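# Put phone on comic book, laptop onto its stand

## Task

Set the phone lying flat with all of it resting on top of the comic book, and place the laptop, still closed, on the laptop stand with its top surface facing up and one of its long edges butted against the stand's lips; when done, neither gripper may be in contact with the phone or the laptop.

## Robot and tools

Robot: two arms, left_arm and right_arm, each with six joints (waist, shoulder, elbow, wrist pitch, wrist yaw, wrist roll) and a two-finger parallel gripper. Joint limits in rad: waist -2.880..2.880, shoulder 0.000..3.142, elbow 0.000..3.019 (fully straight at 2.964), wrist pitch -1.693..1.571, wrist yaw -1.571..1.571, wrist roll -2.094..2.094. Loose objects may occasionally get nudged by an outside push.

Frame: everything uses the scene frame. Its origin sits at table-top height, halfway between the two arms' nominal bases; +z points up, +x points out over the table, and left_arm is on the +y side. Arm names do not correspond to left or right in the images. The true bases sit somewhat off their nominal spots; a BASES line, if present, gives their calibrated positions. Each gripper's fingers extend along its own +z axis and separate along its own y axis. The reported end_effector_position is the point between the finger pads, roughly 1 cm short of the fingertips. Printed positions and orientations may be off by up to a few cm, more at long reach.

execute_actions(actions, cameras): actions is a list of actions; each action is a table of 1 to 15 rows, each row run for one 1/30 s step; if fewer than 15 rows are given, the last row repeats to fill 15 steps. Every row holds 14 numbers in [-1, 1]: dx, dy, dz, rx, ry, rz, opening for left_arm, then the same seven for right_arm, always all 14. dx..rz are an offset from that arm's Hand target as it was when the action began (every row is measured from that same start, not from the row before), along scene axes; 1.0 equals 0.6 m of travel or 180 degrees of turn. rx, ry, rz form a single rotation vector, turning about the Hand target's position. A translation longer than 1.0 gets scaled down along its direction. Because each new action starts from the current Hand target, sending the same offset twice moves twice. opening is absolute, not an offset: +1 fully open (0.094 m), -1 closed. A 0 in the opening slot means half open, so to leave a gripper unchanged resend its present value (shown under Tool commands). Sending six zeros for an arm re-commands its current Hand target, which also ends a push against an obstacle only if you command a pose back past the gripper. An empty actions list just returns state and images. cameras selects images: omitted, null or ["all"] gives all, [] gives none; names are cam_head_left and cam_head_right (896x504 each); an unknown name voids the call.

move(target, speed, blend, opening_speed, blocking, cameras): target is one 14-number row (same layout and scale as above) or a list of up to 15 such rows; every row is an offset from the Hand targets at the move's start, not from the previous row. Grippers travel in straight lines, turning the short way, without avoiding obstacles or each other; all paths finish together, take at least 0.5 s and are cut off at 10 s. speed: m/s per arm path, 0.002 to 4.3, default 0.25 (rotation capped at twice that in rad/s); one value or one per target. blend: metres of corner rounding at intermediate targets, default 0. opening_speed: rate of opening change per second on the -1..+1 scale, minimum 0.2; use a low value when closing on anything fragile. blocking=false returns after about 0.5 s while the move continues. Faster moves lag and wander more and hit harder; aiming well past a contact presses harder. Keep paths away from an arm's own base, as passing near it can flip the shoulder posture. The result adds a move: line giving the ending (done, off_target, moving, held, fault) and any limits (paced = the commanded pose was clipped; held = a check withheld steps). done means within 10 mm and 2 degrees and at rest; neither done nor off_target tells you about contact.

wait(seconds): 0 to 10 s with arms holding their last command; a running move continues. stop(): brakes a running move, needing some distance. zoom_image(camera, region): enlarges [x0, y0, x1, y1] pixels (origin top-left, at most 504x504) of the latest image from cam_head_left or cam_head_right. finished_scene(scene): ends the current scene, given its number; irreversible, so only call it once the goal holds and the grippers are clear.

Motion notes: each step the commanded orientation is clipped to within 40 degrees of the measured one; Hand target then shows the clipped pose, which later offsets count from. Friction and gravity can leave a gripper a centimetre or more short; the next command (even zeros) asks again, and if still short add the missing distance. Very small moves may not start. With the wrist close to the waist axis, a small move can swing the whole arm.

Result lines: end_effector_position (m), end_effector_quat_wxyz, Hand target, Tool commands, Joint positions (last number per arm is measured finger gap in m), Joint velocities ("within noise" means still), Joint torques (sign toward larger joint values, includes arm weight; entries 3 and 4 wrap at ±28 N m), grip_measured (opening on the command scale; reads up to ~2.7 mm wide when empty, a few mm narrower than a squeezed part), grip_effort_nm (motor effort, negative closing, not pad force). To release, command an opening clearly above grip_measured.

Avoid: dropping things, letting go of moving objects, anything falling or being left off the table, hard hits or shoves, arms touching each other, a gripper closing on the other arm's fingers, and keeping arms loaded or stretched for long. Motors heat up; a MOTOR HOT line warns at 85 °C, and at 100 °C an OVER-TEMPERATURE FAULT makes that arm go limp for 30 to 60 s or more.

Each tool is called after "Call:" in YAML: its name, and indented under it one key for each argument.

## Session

Call:
execute_actions:
  actions: []

Call:
zoom_image:
  camera: "cam_head_left"
  region: [100, 130, 400, 430]

Call:
zoom_image:
  camera: "cam_head_left"
  region: [400, 130, 700, 430]

Call:
zoom_image:
  camera: "cam_head_right"
  region: [150, 130, 450, 430]

Call:
zoom_image:
  camera: "cam_head_right"
  region: [450, 130, 750, 430]

Scene clock: 0.00 s.
left_arm: end_effector_position=(+0.5762, +0.0326, +0.2203) grip_measured=+1.000 grip_effort_nm=n/a end_effector_quat_wxyz=(+0.373, -0.189, +0.872, +0.255) | right_arm: end_effector_position=(+0.2773, -0.6663, +0.2408) grip_measured=+1.000 grip_effort_nm=n/a end_effector_quat_wxyz=(+0.133, +0.606, +0.784, +0.005)
Joint positions: left_arm=[-0.632 1.766 1.516 -1.115 -0.923 -0.928 0.094] | right_arm=[-0.891 1.408 1.311 -1.216 -0.069 0.44 0.094]
Joint velocities: within noise
Joint torques (N m): no reading
Motor temperatures (°C): left_arm=[22 29 34 24 32 24 27] | right_arm=[26 34 32 25 24 23 25]
Heat: left arm: hottest elbow 34 °C; right arm: hottest shoulder 34 °C.
Hand target: left_arm +0.5823, +0.0284, +0.2385; +0.386, -0.198, +0.868, +0.242 | right_arm +0.2820, -0.6720, +0.2484; +0.142, +0.605, +0.783, +0.003
Tool commands: left_gripper/opening=+1.0 right_gripper/opening=+1.0

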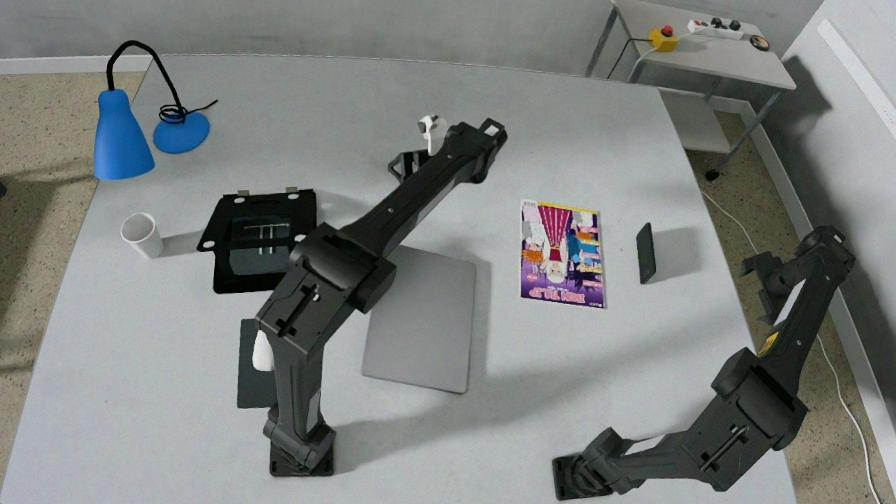

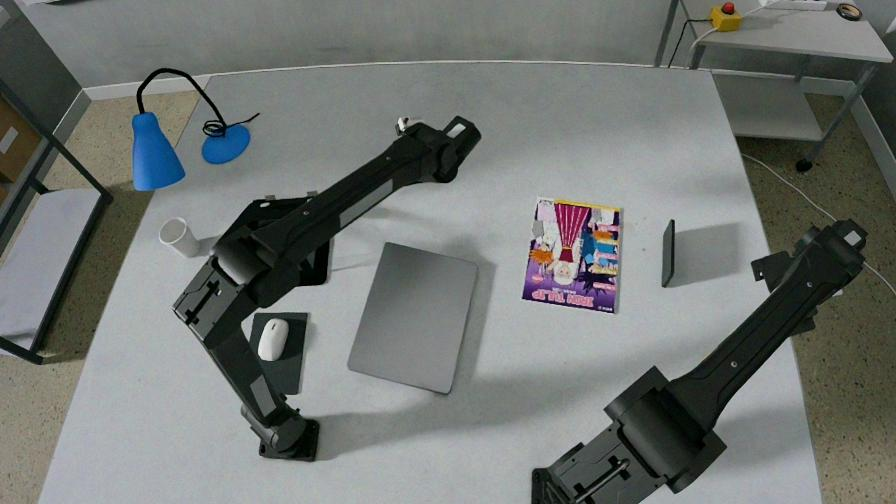

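Scaled by 1.680.

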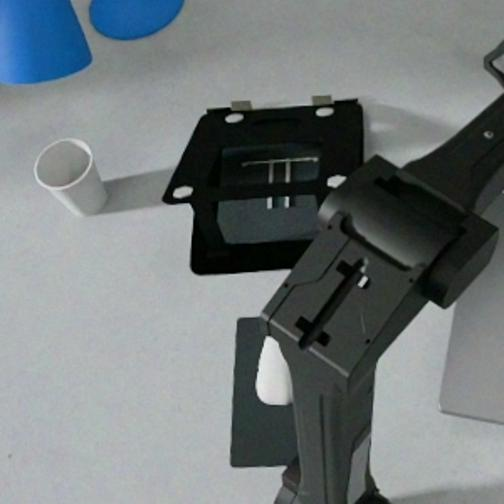

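Scaled by 1.680.

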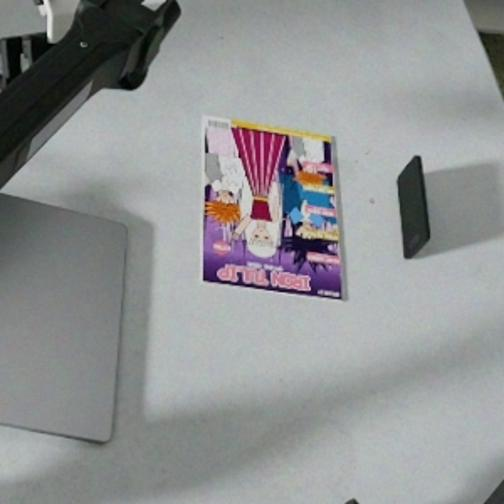

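Scaled by 1.680.

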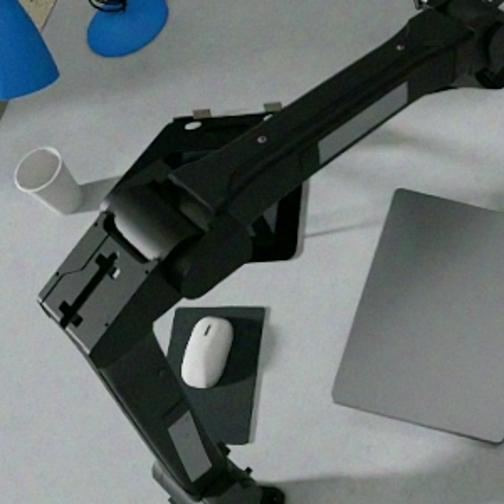

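Scaled by 1.680.

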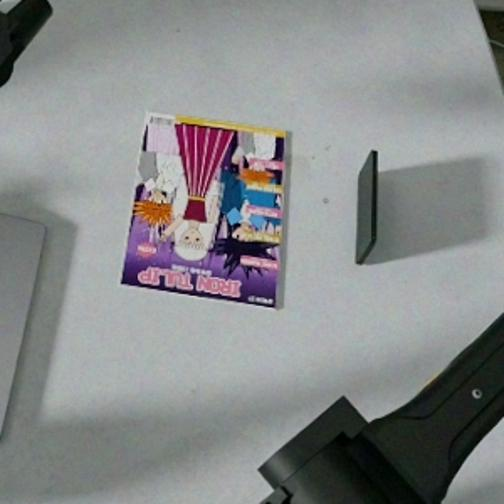

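Call:
move:
  target: [0,0,0,0,0,0,1,0.342,0.22,-0.11,0.005,0.096,0.372,0.3]
  speed: 0.3

Call:
zoom_image:
  camera: "cam_head_left"
  region: [560, 170, 740, 350]

Call:
zoom_image:
  camera: "cam_head_right"
  region: [580, 170, 760, 350]

Scene clock: 17.77 s.
left_arm: end_effector_position=(+0.5762, +0.0326, +0.2203) grip_measured=+1.000 grip_effort_nm=0.027 end_effector_quat_wxyz=(+0.373, -0.189, +0.872, +0.255) | right_arm: end_effector_position=(+0.4702, -0.5352, +0.1778) grip_measured=+0.301 grip_effort_nm=-0.081 end_effector_quat_wxyz=(-0.007, +0.076, +0.997, +0.003)
Joint positions: left_arm=[-0.632 1.766 1.516 -1.115 -0.923 -0.928 0.094] | right_arm=[-0.43 1.801 1.643 -1.428 -0.001 -0.272 0.061]
Joint velocities: within noise
Joint torques (N m): left_arm=[-1.96 -19.72 12.78 0.79 -0.57 -0.06] | right_arm=[0.85 -18.49 12.88 -0.16 0.08 0.12]
Motor temperatures (°C): left_arm=[22 31 36 24 32 24 27] | right_arm=[26 35 37 25 24 23 25]
Heat: left arm: hottest elbow 36 °C; right arm: hottest elbow 37 °C.
Hand target: left_arm +0.5823, +0.0284, +0.2385; +0.386, -0.198, +0.868, +0.242 | right_arm +0.4873, -0.5401, +0.1826; +0.000, +0.070, +0.998, +0.000
Off the commanded pose: left_arm 0.020 m, 2 deg | right_arm 0.018 m, 1 deg.
move: off_target (left_arm, right_arm)

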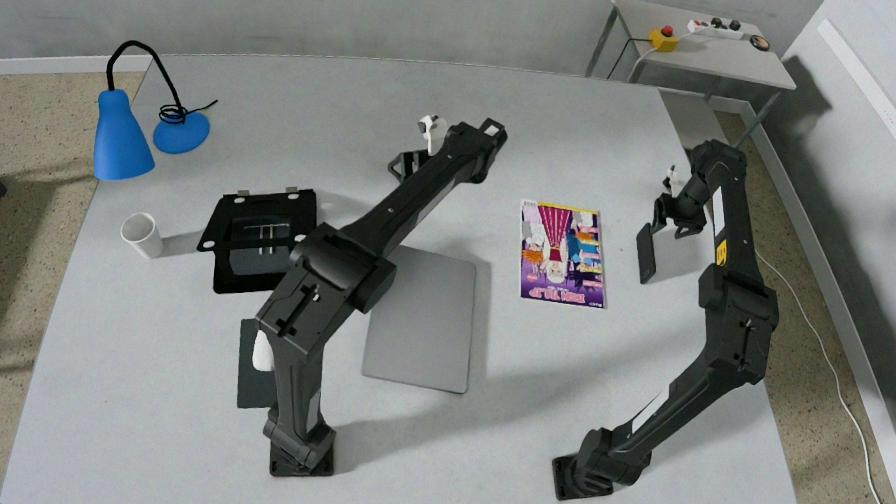

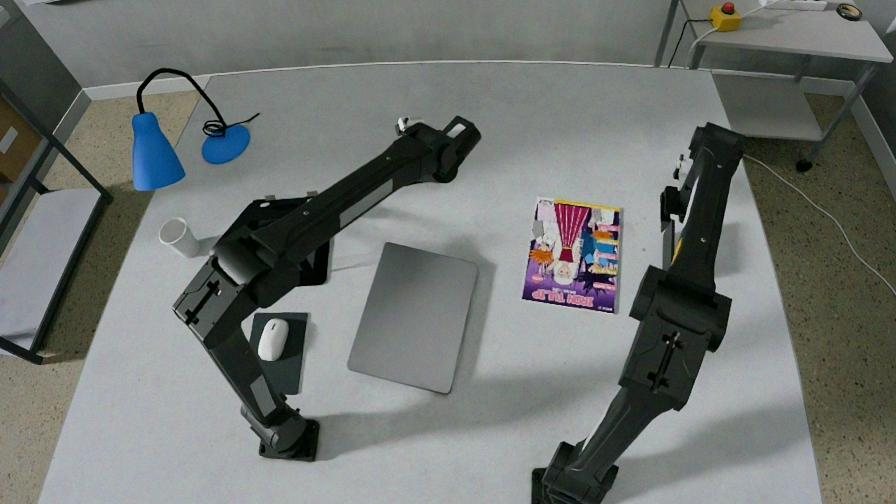

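Scaled by 2.800.

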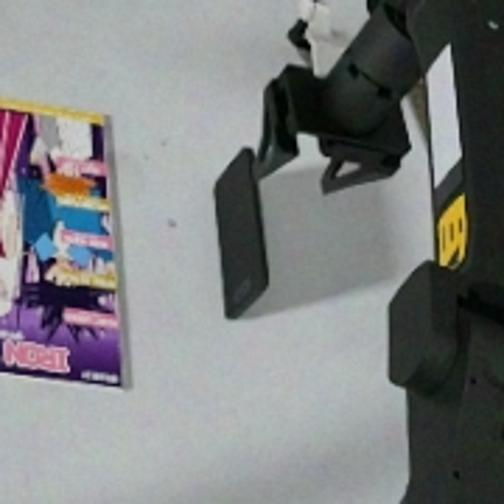

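Scaled by 2.800.

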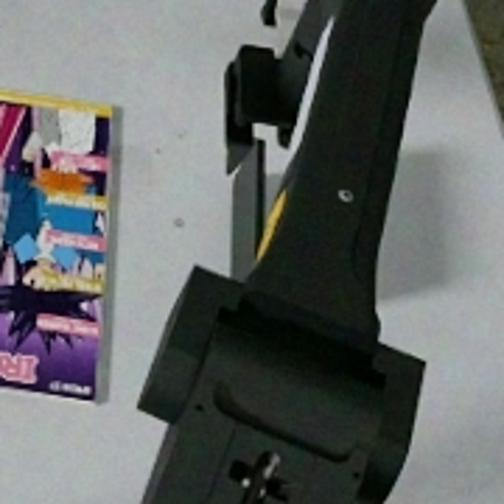

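Call:
move:
  target: [0,0,0,0,0,0,1,0.01,-0.015,-0.11,0,0,0,0.4]
  speed: 0.2

Call:
zoom_image:
  camera: "cam_head_left"
  region: [590, 190, 710, 310]

Call:
zoom_image:
  camera: "cam_head_right"
  region: [600, 170, 720, 290]

Scene clock: 25.10 s.
left_arm: end_effector_position=(+0.5762, +0.0326, +0.2203) grip_measured=+1.000 grip_effort_nm=0.022 end_effector_quat_wxyz=(+0.373, -0.189, +0.872, +0.255) | right_arm: end_effector_position=(+0.4943, -0.5461, +0.1351) grip_measured=+0.399 grip_effort_nm=0.071 end_effector_quat_wxyz=(+0.012, +0.071, +0.997, -0.004)
Joint positions: left_arm=[-0.632 1.766 1.516 -1.115 -0.923 -0.928 0.094] | right_arm=[-0.43 1.868 1.625 -1.304 -0.001 -0.282 0.066]
Joint velocities: within noise
Joint torques (N m): left_arm=[-2.08 -19.14 12.85 0.7 -0.56 -0.06] | right_arm=[0.09 -19.14 7.75 0.59 0.08 0.07]
Motor temperatures (°C): left_arm=[22 31 37 24 32 24 27] | right_arm=[26 36 40 25 24 23 25]
Heat: left arm: hottest elbow 37 °C; right arm: hottest elbow 40 °C.
Hand target: left_arm +0.5823, +0.0284, +0.2385; +0.386, -0.198, +0.868, +0.242 | right_arm +0.4932, -0.5491, +0.1165; +0.000, +0.070, +0.998, +0.000
Off the commanded pose: left_arm 0.020 m, 2 deg | right_arm 0.019 m, 1 deg.
move: off_target (left_arm, right_arm)

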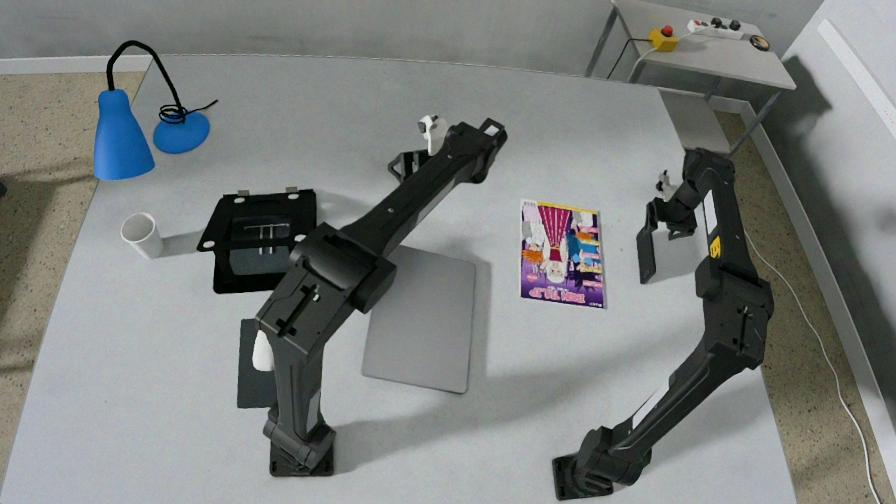

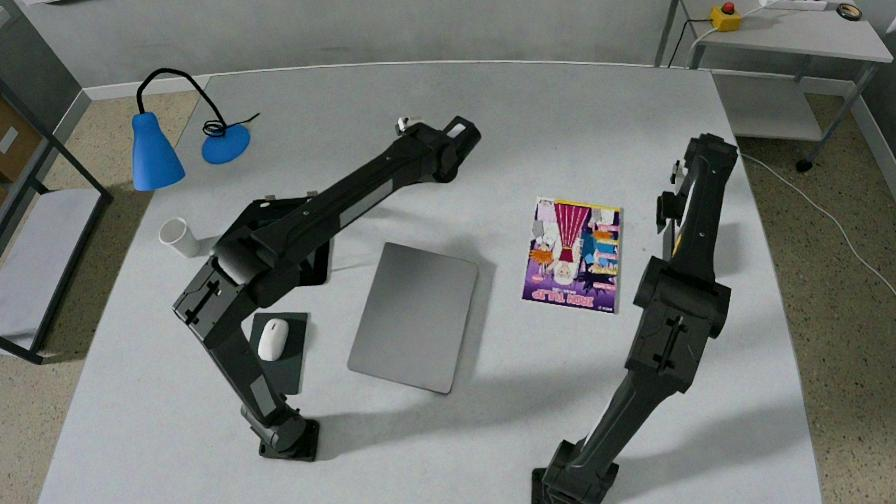

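Scaled by 4.200.

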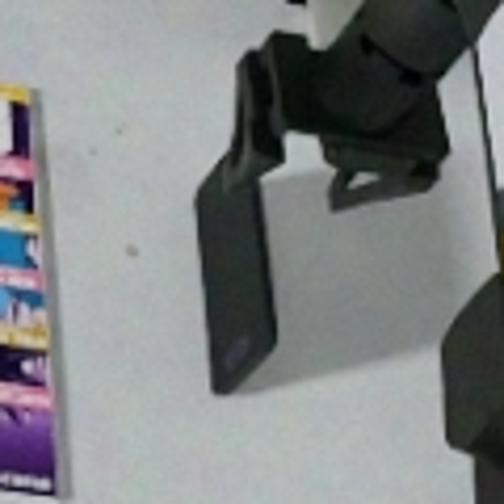

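Scaled by 4.200.

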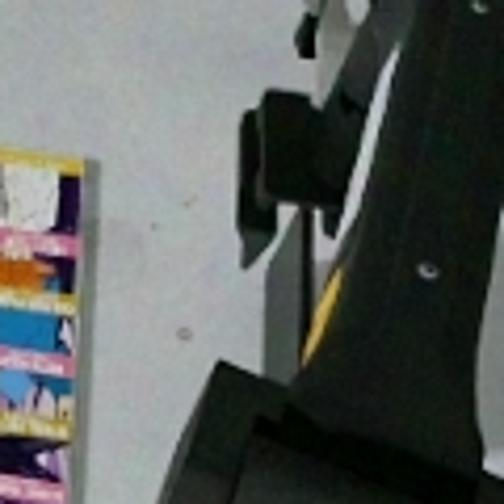

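Call:
move:
  target:
    - [0,0,0,0,0,0,1,-0.015,0.003,-0.095,0,0,0,0.4]
  speed: 0.12

Call:
zoom_image:
  camera: "cam_head_left"
  region: [590, 190, 710, 310]

Call:
zoom_image:
  camera: "cam_head_right"
  region: [600, 190, 720, 310]

Scene clock: 29.23 s.
left_arm: end_effector_position=(+0.5762, +0.0326, +0.2203) grip_measured=+1.000 grip_effort_nm=0.022 end_effector_quat_wxyz=(+0.373, -0.189, +0.872, +0.255) | right_arm: end_effector_position=(+0.4889, -0.5436, +0.0805) grip_measured=+0.399 grip_effort_nm=0.066 end_effector_quat_wxyz=(+0.014, +0.069, +0.998, -0.005)
Joint positions: left_arm=[-0.632 1.766 1.516 -1.115 -0.923 -0.928 0.094] | right_arm=[-0.43 1.893 1.513 -1.161 -0.001 -0.286 0.066]
Joint velocities: within noise
Joint torques (N m): left_arm=[-1.32 -20.07 13 0.69 -0.63 -0.03] | right_arm=[-0.15 -19.6 7.41 0.57 0.08 0.09]
Motor temperatures (°C): left_arm=[22 32 37 24 32 24 27] | right_arm=[26 36 39 25 24 23 25]
Heat: left arm: hottest elbow 37 °C; right arm: hottest elbow 39 °C.
Hand target: left_arm +0.5823, +0.0284, +0.2385; +0.386, -0.198, +0.868, +0.242 | right_arm +0.4842, -0.5473, +0.0595; +0.000, +0.070, +0.998, +0.000
Off the commanded pose: left_arm 0.020 m, 2 deg | right_arm 0.022 m, 2 deg.
move: off_target (left_arm, right_arm)

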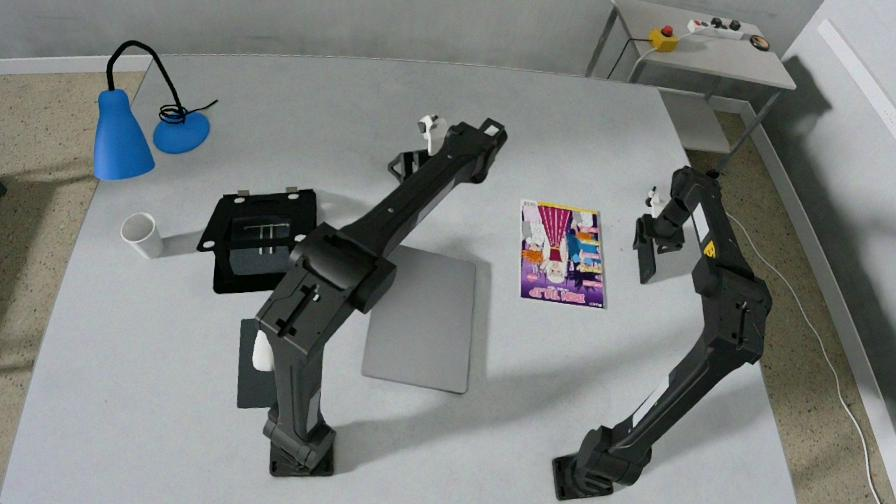

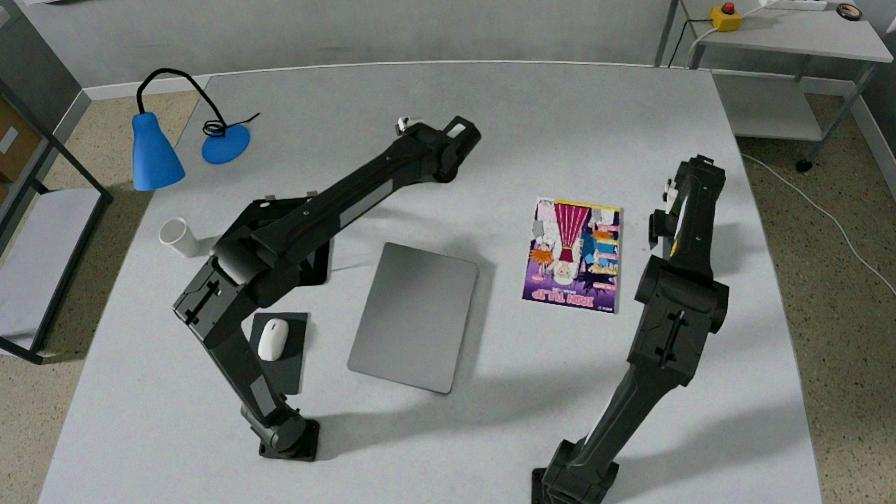

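Scaled by 4.200.

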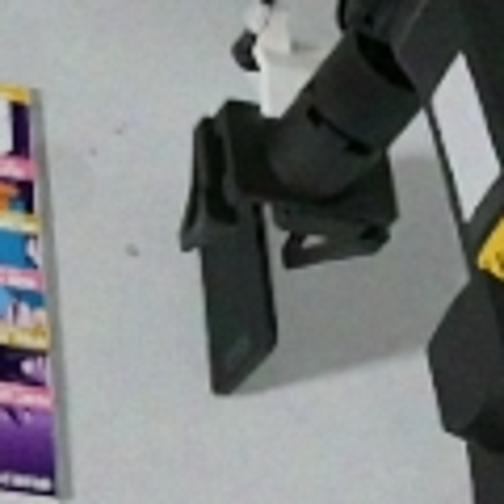

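Scaled by 4.200.

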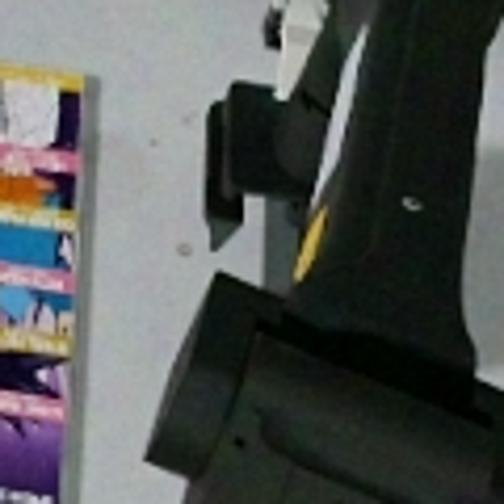

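Call:
move:
  target:
    - [0,0,0,0,0,0,1,-0.03,0.0,-0.045,0,0,0,0.4]
    - [0,0,0,0,0,0,1,-0.03,0.0,-0.045,0,0,0,-0.95]
  speed: 0.1
  opening_speed: 0.7

Call:
zoom_image:
  camera: "cam_head_left"
  region: [590, 190, 710, 310]

Scene clock: 34.67 s.
left_arm: end_effector_position=(+0.5762, +0.0326, +0.2203) grip_measured=+1.000 grip_effort_nm=0.022 end_effector_quat_wxyz=(+0.373, -0.189, +0.872, +0.255) | right_arm: end_effector_position=(+0.4726, -0.5452, +0.0504) grip_measured=-0.845 grip_effort_nm=-1.009 end_effector_quat_wxyz=(+0.012, +0.069, +0.998, -0.006)
Joint positions: left_arm=[-0.632 1.766 1.516 -1.115 -0.923 -0.928 0.094] | right_arm=[-0.444 1.893 1.427 -1.077 0.002 -0.301 0.007]
Joint velocities: within noise
Joint torques (N m): left_arm=[-1.26 -18.78 12.6 0.65 -0.58 -0.01] | right_arm=[-0.21 -19.6 6.89 0.53 -0.04 0.11]
Motor temperatures (°C): left_arm=[22 32 38 24 32 24 27] | right_arm=[26 36 39 25 24 23 25]
Heat: left arm: hottest elbow 38 °C; right arm: hottest elbow 39 °C.
Hand target: left_arm +0.5823, +0.0284, +0.2385; +0.386, -0.198, +0.868, +0.242 | right_arm +0.4662, -0.5471, +0.0325; +0.000, +0.070, +0.998, +0.000
Off the commanded pose: left_arm 0.020 m, 2 deg | right_arm 0.019 m, 2 deg.
move: off_target (left_arm, right_arm); target 2's new opening was sent with right_arm's hand 0.020 m and 2 deg from that target

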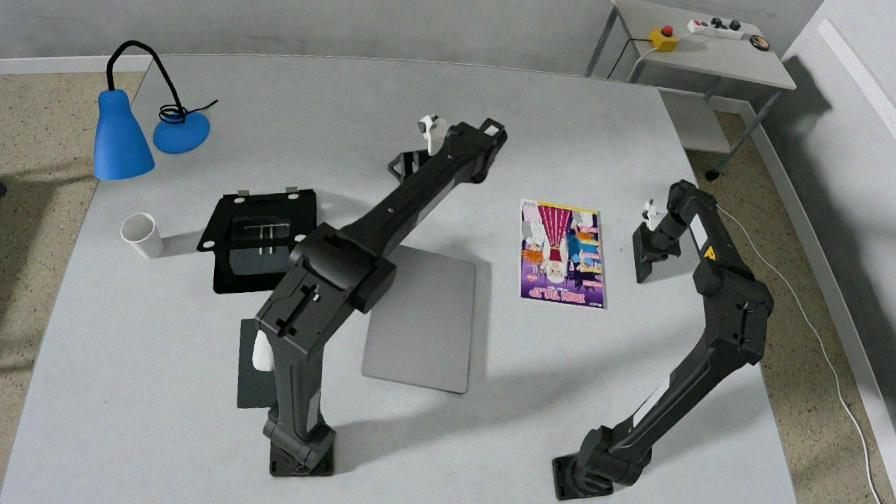

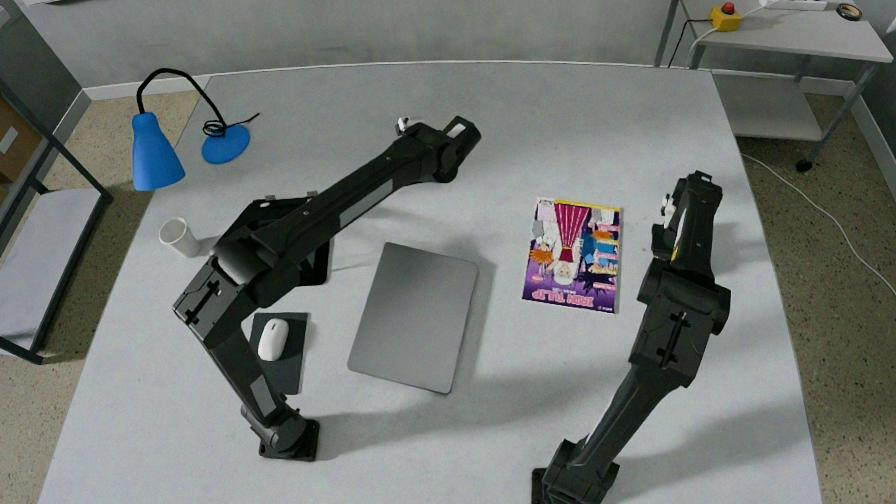

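Scaled by 4.200.

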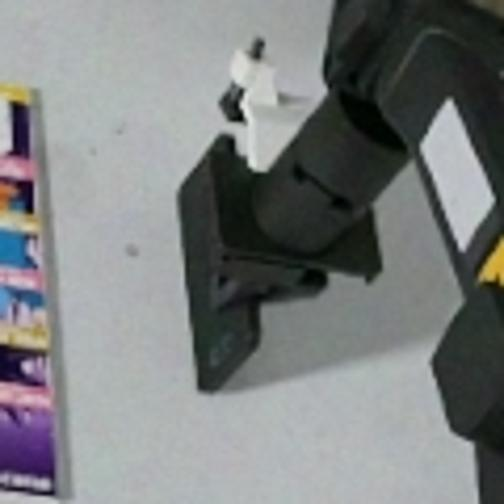

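Call:
move:
  target:
    - [0,0,0,0,0,0,1,0,0,0.22,0,0,0,-0.95]
    - [0,0,0,0,0,0,1,0.06,0.34,0.22,0.33,0,0,-0.95]
    - [0,0,0,0,0,0,1,0.06,0.34,0.07,0.33,0,0,-0.95]
  speed: 0.25
  blend: [0.03,0.03,0]

Call:
zoom_image:
  camera: "cam_head_left"
  region: [490, 170, 670, 350]

Call:
zoom_image:
  camera: "cam_head_right"
  region: [490, 170, 670, 350]

Scene clock: 43.07 s.
left_arm: end_effector_position=(+0.5762, +0.0326, +0.2203) grip_measured=+1.000 grip_effort_nm=0.017 end_effector_quat_wxyz=(+0.373, -0.189, +0.872, +0.255) | right_arm: end_effector_position=(+0.4998, -0.3481, +0.0781) grip_measured=-0.846 grip_effort_nm=-1.038 end_effector_quat_wxyz=(-0.037, +0.069, +0.867, +0.492)
Joint positions: left_arm=[-0.632 1.766 1.516 -1.115 -0.923 -0.928 0.094] | right_arm=[-0.344 2.086 1.549 -1.536 -0.945 -0.441 0.007]
Joint velocities: within noise
Joint torques (N m): left_arm=[-1.55 -19.72 12.94 0.75 -0.6 0] | right_arm=[1.03 -23.3 6.8 -0.34 -0.73 -0.02]
Motor temperatures (°C): left_arm=[22 32 38 24 32 24 27] | right_arm=[26 37 39 25 24 23 26]
Heat: left arm: hottest elbow 38 °C; right arm: hottest elbow 39 °C.
Hand target: left_arm +0.5823, +0.0284, +0.2385; +0.386, -0.198, +0.868, +0.242 | right_arm +0.5022, -0.3432, +0.0744; -0.035, +0.060, +0.867, +0.494
Off the commanded pose: left_arm 0.020 m, 2 deg | right_arm 0.007 m, 1 deg.
move: off_target (left_arm)

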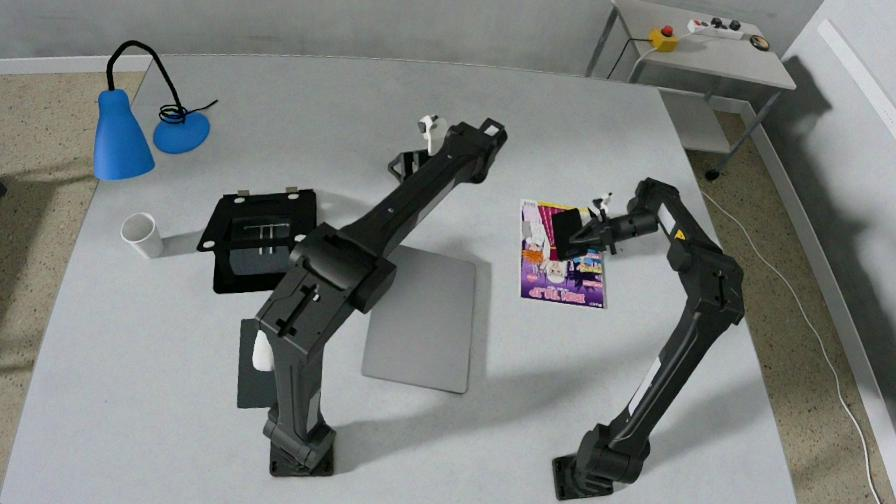

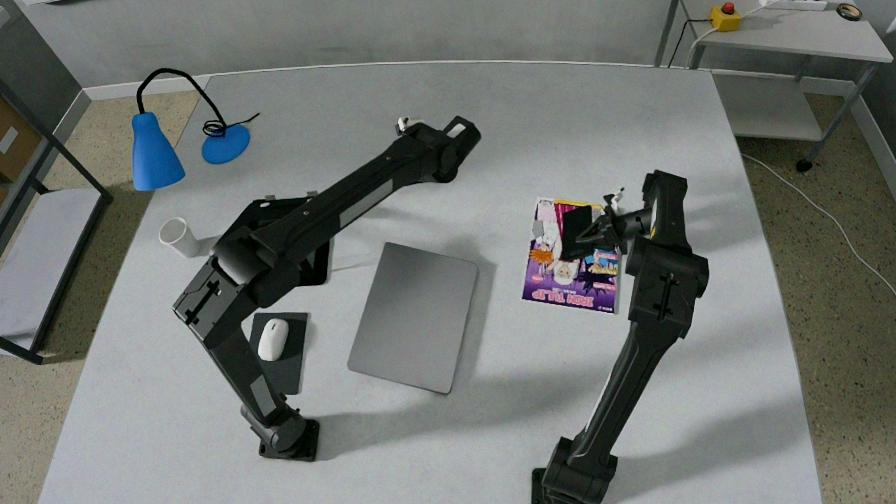

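Scaled by 2.800.

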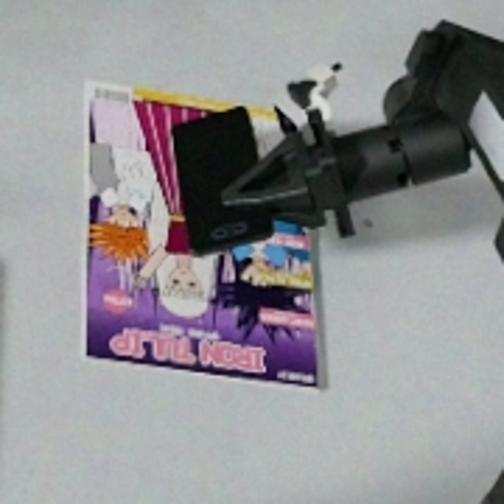

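Scaled by 2.800.

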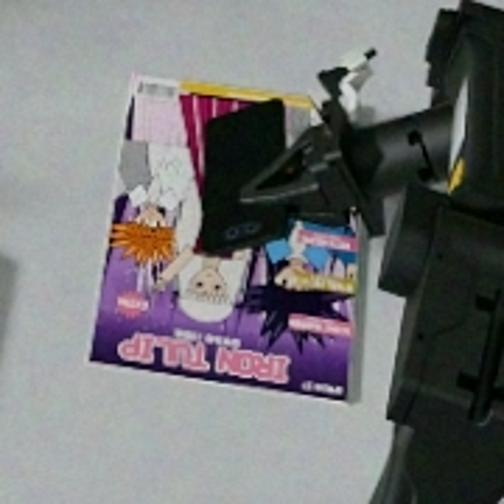

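Call:
move:
  target: [0,0,0,0,0,0,1,-0.02,0,-0.075,0.02,0,0,-0.95]
  speed: 0.06

Call:
zoom_image:
  camera: "cam_head_left"
  region: [490, 170, 670, 350]

Scene clock: 52.83 s.
left_arm: end_effector_position=(+0.5762, +0.0326, +0.2203) grip_measured=+1.000 grip_effort_nm=0.017 end_effector_quat_wxyz=(+0.373, -0.189, +0.872, +0.255) | right_arm: end_effector_position=(+0.4942, -0.3413, +0.0468) grip_measured=-0.846 grip_effort_nm=-1.038 end_effector_quat_wxyz=(-0.028, +0.052, +0.854, +0.517)
Joint positions: left_arm=[-0.632 1.766 1.516 -1.115 -0.923 -0.928 0.094] | right_arm=[-0.344 2.14 1.514 -1.501 -0.992 -0.523 0.007]
Joint velocities: within noise
Joint torques (N m): left_arm=[-0.85 -19.02 12.78 0.66 -0.6 0.01] | right_arm=[-0.03 -20.78 5.64 -0.42 -0.53 0.02]
Motor temperatures (°C): left_arm=[22 33 39 24 31 24 27] | right_arm=[26 38 38 25 24 23 26]
Heat: left arm: hottest elbow 39 °C; right arm: hottest shoulder 38 °C.
Hand target: left_arm +0.5823, +0.0284, +0.2385; +0.386, -0.198, +0.868, +0.242 | right_arm +0.4902, -0.3432, +0.0295; -0.037, +0.059, +0.851, +0.521
Off the commanded pose: left_arm 0.020 m, 2 deg | right_arm 0.018 m, 1 deg.
move: off_target (left_arm, right_arm)

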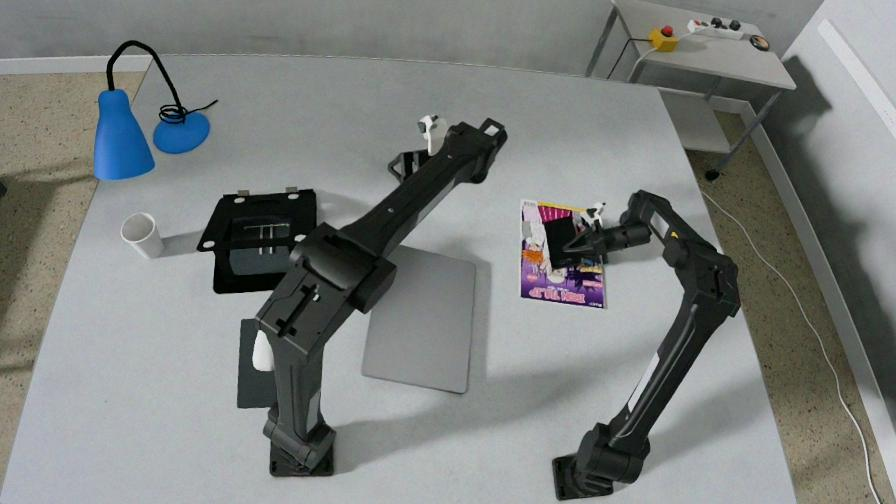

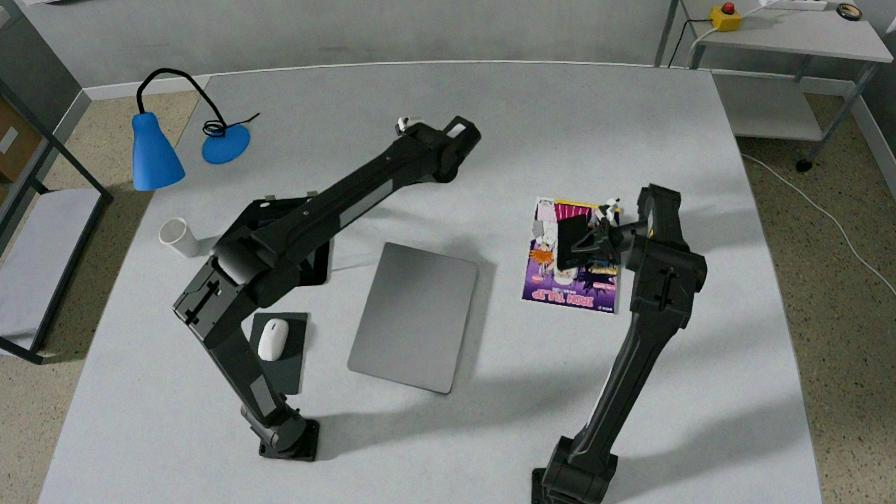

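Scaled by 2.800.

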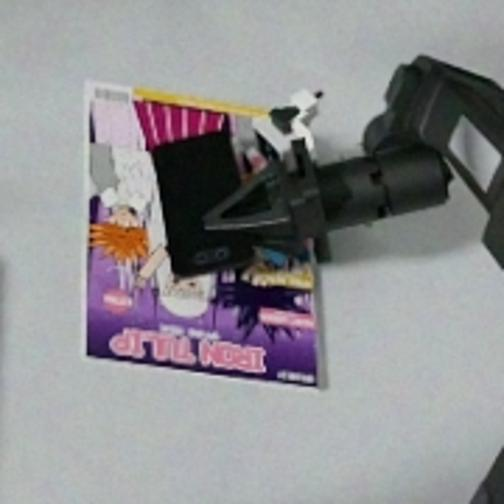

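Call:
move:
  target: [0,0,0,0,0,0,1,0,0,-0.03,0.02,0,0,-0.95]
  speed: 0.05

Call:
zoom_image:
  camera: "cam_head_left"
  region: [490, 170, 670, 350]

Scene clock: 56.43 s.
left_arm: end_effector_position=(+0.5762, +0.0326, +0.2203) grip_measured=+1.000 grip_effort_nm=0.022 end_effector_quat_wxyz=(+0.373, -0.189, +0.872, +0.255) | right_arm: end_effector_position=(+0.4945, -0.3393, +0.0358) grip_measured=-0.846 grip_effort_nm=-1.038 end_effector_quat_wxyz=(-0.008, +0.033, +0.839, +0.544)
Joint positions: left_arm=[-0.632 1.766 1.516 -1.115 -0.923 -0.928 0.094] | right_arm=[-0.35 2.18 1.514 -1.518 -1.048 -0.626 0.007]
Joint velocities: within noise
Joint torques (N m): left_arm=[-1.38 -19.55 12.82 0.7 -0.62 -0.03] | right_arm=[-0.15 -18.84 6.79 -1.32 -0.11 0.28]
Motor temperatures (°C): left_arm=[22 33 39 24 31 24 27] | right_arm=[26 38 38 25 24 23 27]
Heat: left arm: hottest elbow 39 °C; right arm: hottest shoulder 38 °C.
Hand target: left_arm +0.5823, +0.0284, +0.2385; +0.386, -0.198, +0.868, +0.242 | right_arm +0.4902, -0.3432, +0.0114; -0.039, +0.058, +0.834, +0.548
Off the commanded pose: left_arm 0.020 m, 2 deg | right_arm 0.025 m, 5 deg.
move: off_target (left_arm, right_arm)

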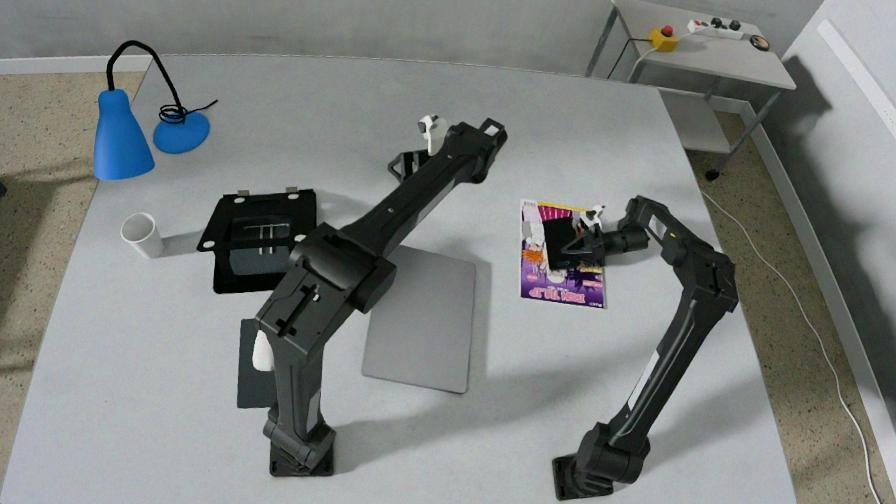

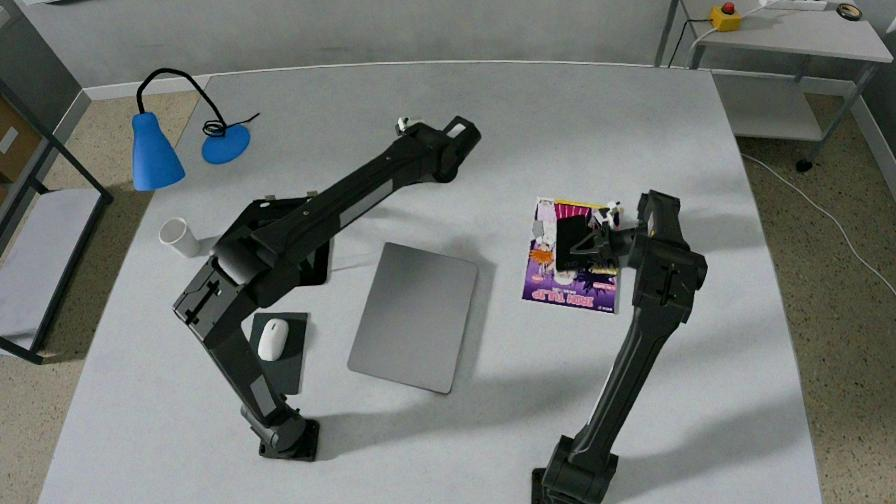

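Scaled by 2.800.

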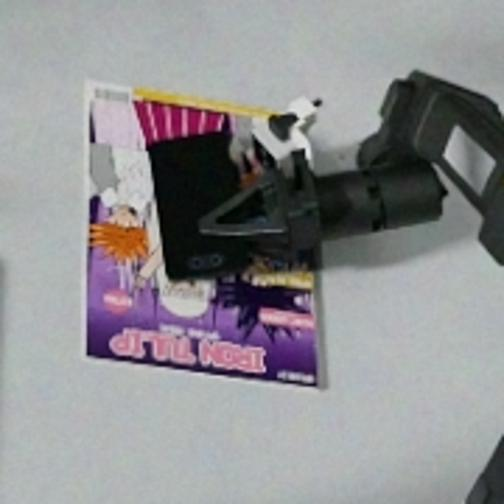

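Call:
move:
  target:
    - [0,0,0,0,0,0,1,0.005,0.005,0.015,0,0,0,-0.9]
    - [0,0,0,0,0,0,1,0.005,0.005,0.015,0,0,0,-0.5]
    - [0,0,0,0,0,0,1,0.005,-0.13,0.03,0,0,0,-0.5]
    - [0,0,0,0,0,0,1,0.0,-0.25,0.2,0,0,0,-0.5]
  speed: [0.1,0.1,0.1,0.25]
  opening_speed: 0.5

Call:
zoom_image:
  camera: "cam_head_left"
  region: [490, 170, 670, 350]

Call:
zoom_image:
  camera: "cam_head_right"
  region: [490, 170, 670, 350]

Scene clock: 64.20 s.
left_arm: end_effector_position=(+0.5762, +0.0326, +0.2203) grip_measured=+1.000 grip_effort_nm=0.027 end_effector_quat_wxyz=(+0.373, -0.189, +0.872, +0.255) | right_arm: end_effector_position=(+0.4829, -0.4864, +0.1315) grip_measured=-0.501 grip_effort_nm=0.061 end_effector_quat_wxyz=(+0.056, +0.114, +0.866, +0.484)
Joint positions: left_arm=[-0.632 1.766 1.516 -1.115 -0.923 -0.928 0.094] | right_arm=[-0.595 2.05 1.65 -1.671 -0.929 -0.583 0.023]
Joint velocities: within noise
Joint torques (N m): left_arm=[-1.44 -19.43 12.81 0.87 -0.58 -0.03] | right_arm=[0.21 -21.42 9.65 -0.99 -0.49 0.14]
Motor temperatures (°C): left_arm=[22 33 39 24 31 24 27] | right_arm=[26 39 38 25 24 23 26]
Heat: left arm: hottest elbow 39 °C; right arm: hottest shoulder 39 °C.
Hand target: left_arm +0.5823, +0.0284, +0.2385; +0.386, -0.198, +0.868, +0.242 | right_arm +0.4902, -0.4932, +0.1314; -0.039, +0.058, +0.834, +0.548
Off the commanded pose: left_arm 0.020 m, 2 deg | right_arm 0.010 m, 15 deg.
joint sent to its limit (right arm) — joint 4 (wrist pitch), lower limit. The joint targets are off in orientation, not in position.
move: off_target (left_arm, right_arm); target 2's new opening was sent with right_arm's hand 0.017 m and 4 deg from that target

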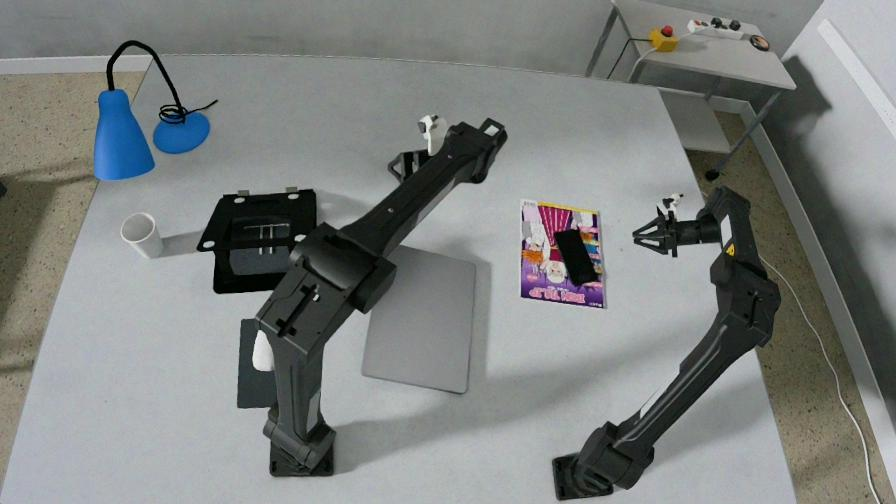

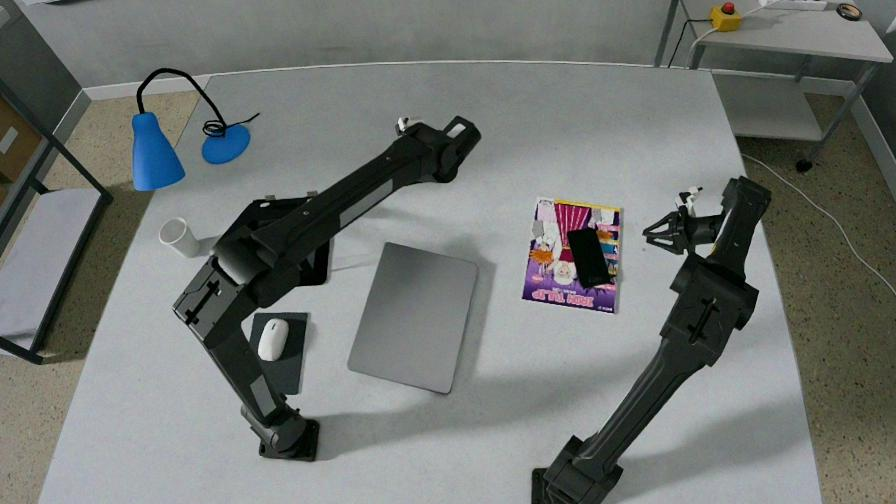

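Scaled by 2.800.

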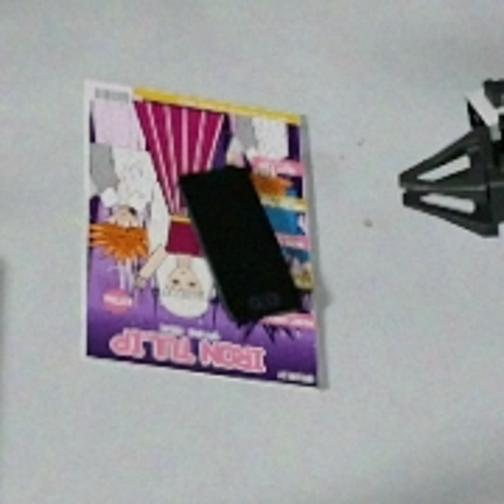

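Scaled by 2.800.

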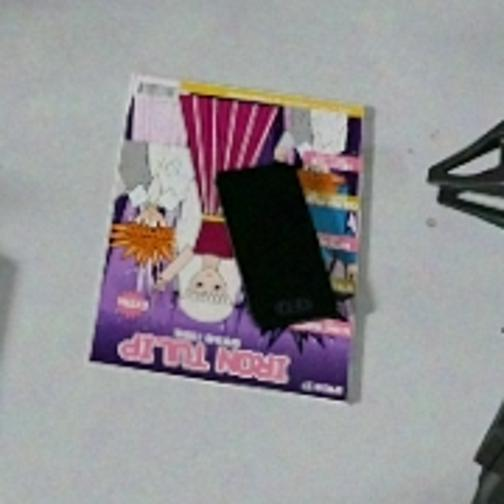

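Call:
move:
  target:
    - [-0.1,0.2,0.1,-0.1,0.02,0.11,0.9,-0.1,0.0,0.1,0,0,0,0.5]
    - [-0.215,0.62,0.083,-0.308,0.071,0.329,0.9,-0.1,0.0,0.1,0,0,0,0.5]
  speed: 0.35
  blend: [0.05,0]

Call:
zoom_image:
  camera: "cam_head_left"
  region: [160, 150, 380, 370]

Call:
zoom_image:
  camera: "cam_head_right"
  region: [160, 150, 380, 370]

Scene clock: 111.97 s.
left_arm: end_effector_position=(+0.4386, +0.3939, +0.2643) grip_measured=+0.902 grip_effort_nm=-0.081 end_effector_quat_wxyz=(+0.023, +0.709, -0.705, -0.013) | right_arm: end_effector_position=(+0.4374, -0.4912, +0.1924) grip_measured=+0.499 grip_effort_nm=0.066 end_effector_quat_wxyz=(+0.093, +0.125, +0.874, +0.460)
Joint positions: left_arm=[0.325 1.509 1.501 -1.616 -0.005 -1.223 0.089] | right_arm=[-0.651 1.851 1.532 -1.671 -0.913 -0.57 0.07]
Joint velocities: within noise
Joint torques (N m): left_arm=[-1.26 -13.45 16.4 -0.13 0.06 0.12] | right_arm=[-0.32 -20.95 6.69 -0.88 -0.38 0.15]
Motor temperatures (°C): left_arm=[22 33 41 24 31 24 27] | right_arm=[26 41 38 25 24 23 25]
Heat: left arm: hottest elbow 41 °C; right arm: hottest shoulder 41 °C.
Hand target: left_arm +0.4533, +0.4004, +0.2884; +0.000, +0.707, -0.707, -0.001 | right_arm +0.4302, -0.4932, +0.1915; -0.039, +0.058, +0.834, +0.548
Off the commanded pose: left_arm 0.029 m, 3 deg | right_arm 0.008 m, 20 deg.
joint sent to its limit (right arm) — joint 4 (wrist pitch), lower limit. The joint targets are off in orientation, not in position.
move: off_target (left_arm, right_arm)

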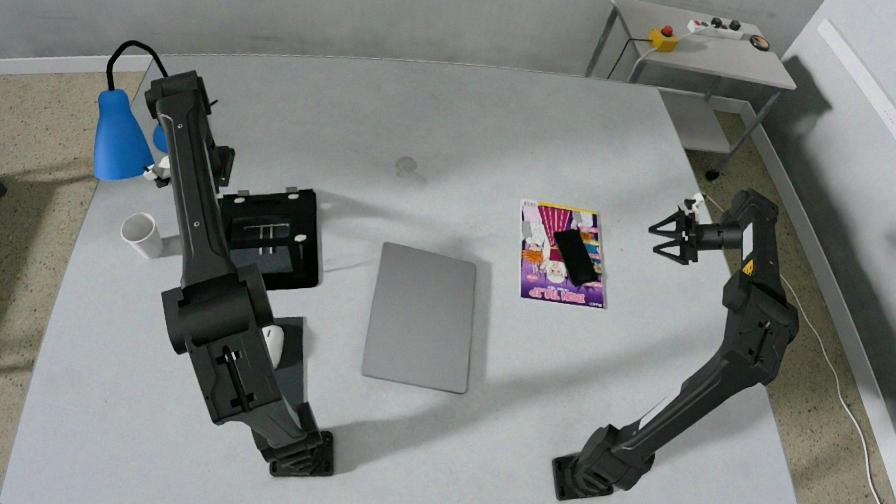

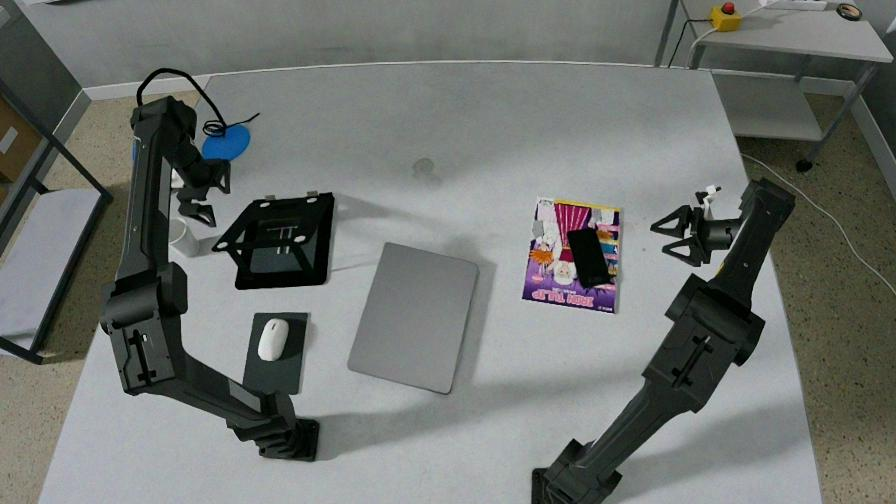

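Scaled by 2.291.

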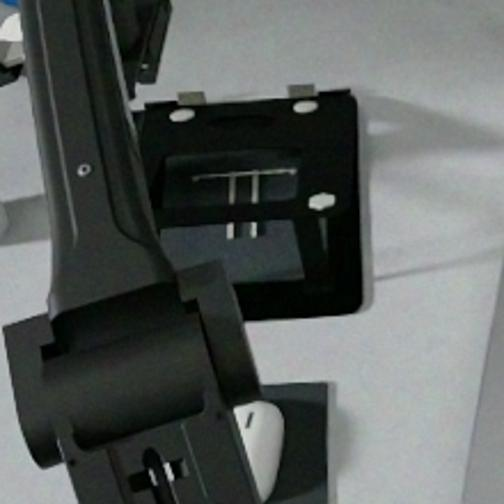

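Scaled by 2.291.

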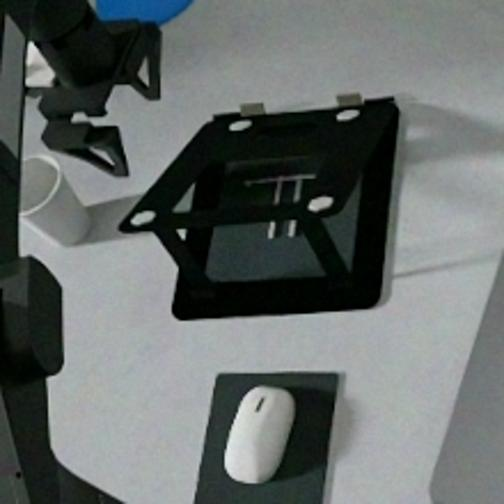

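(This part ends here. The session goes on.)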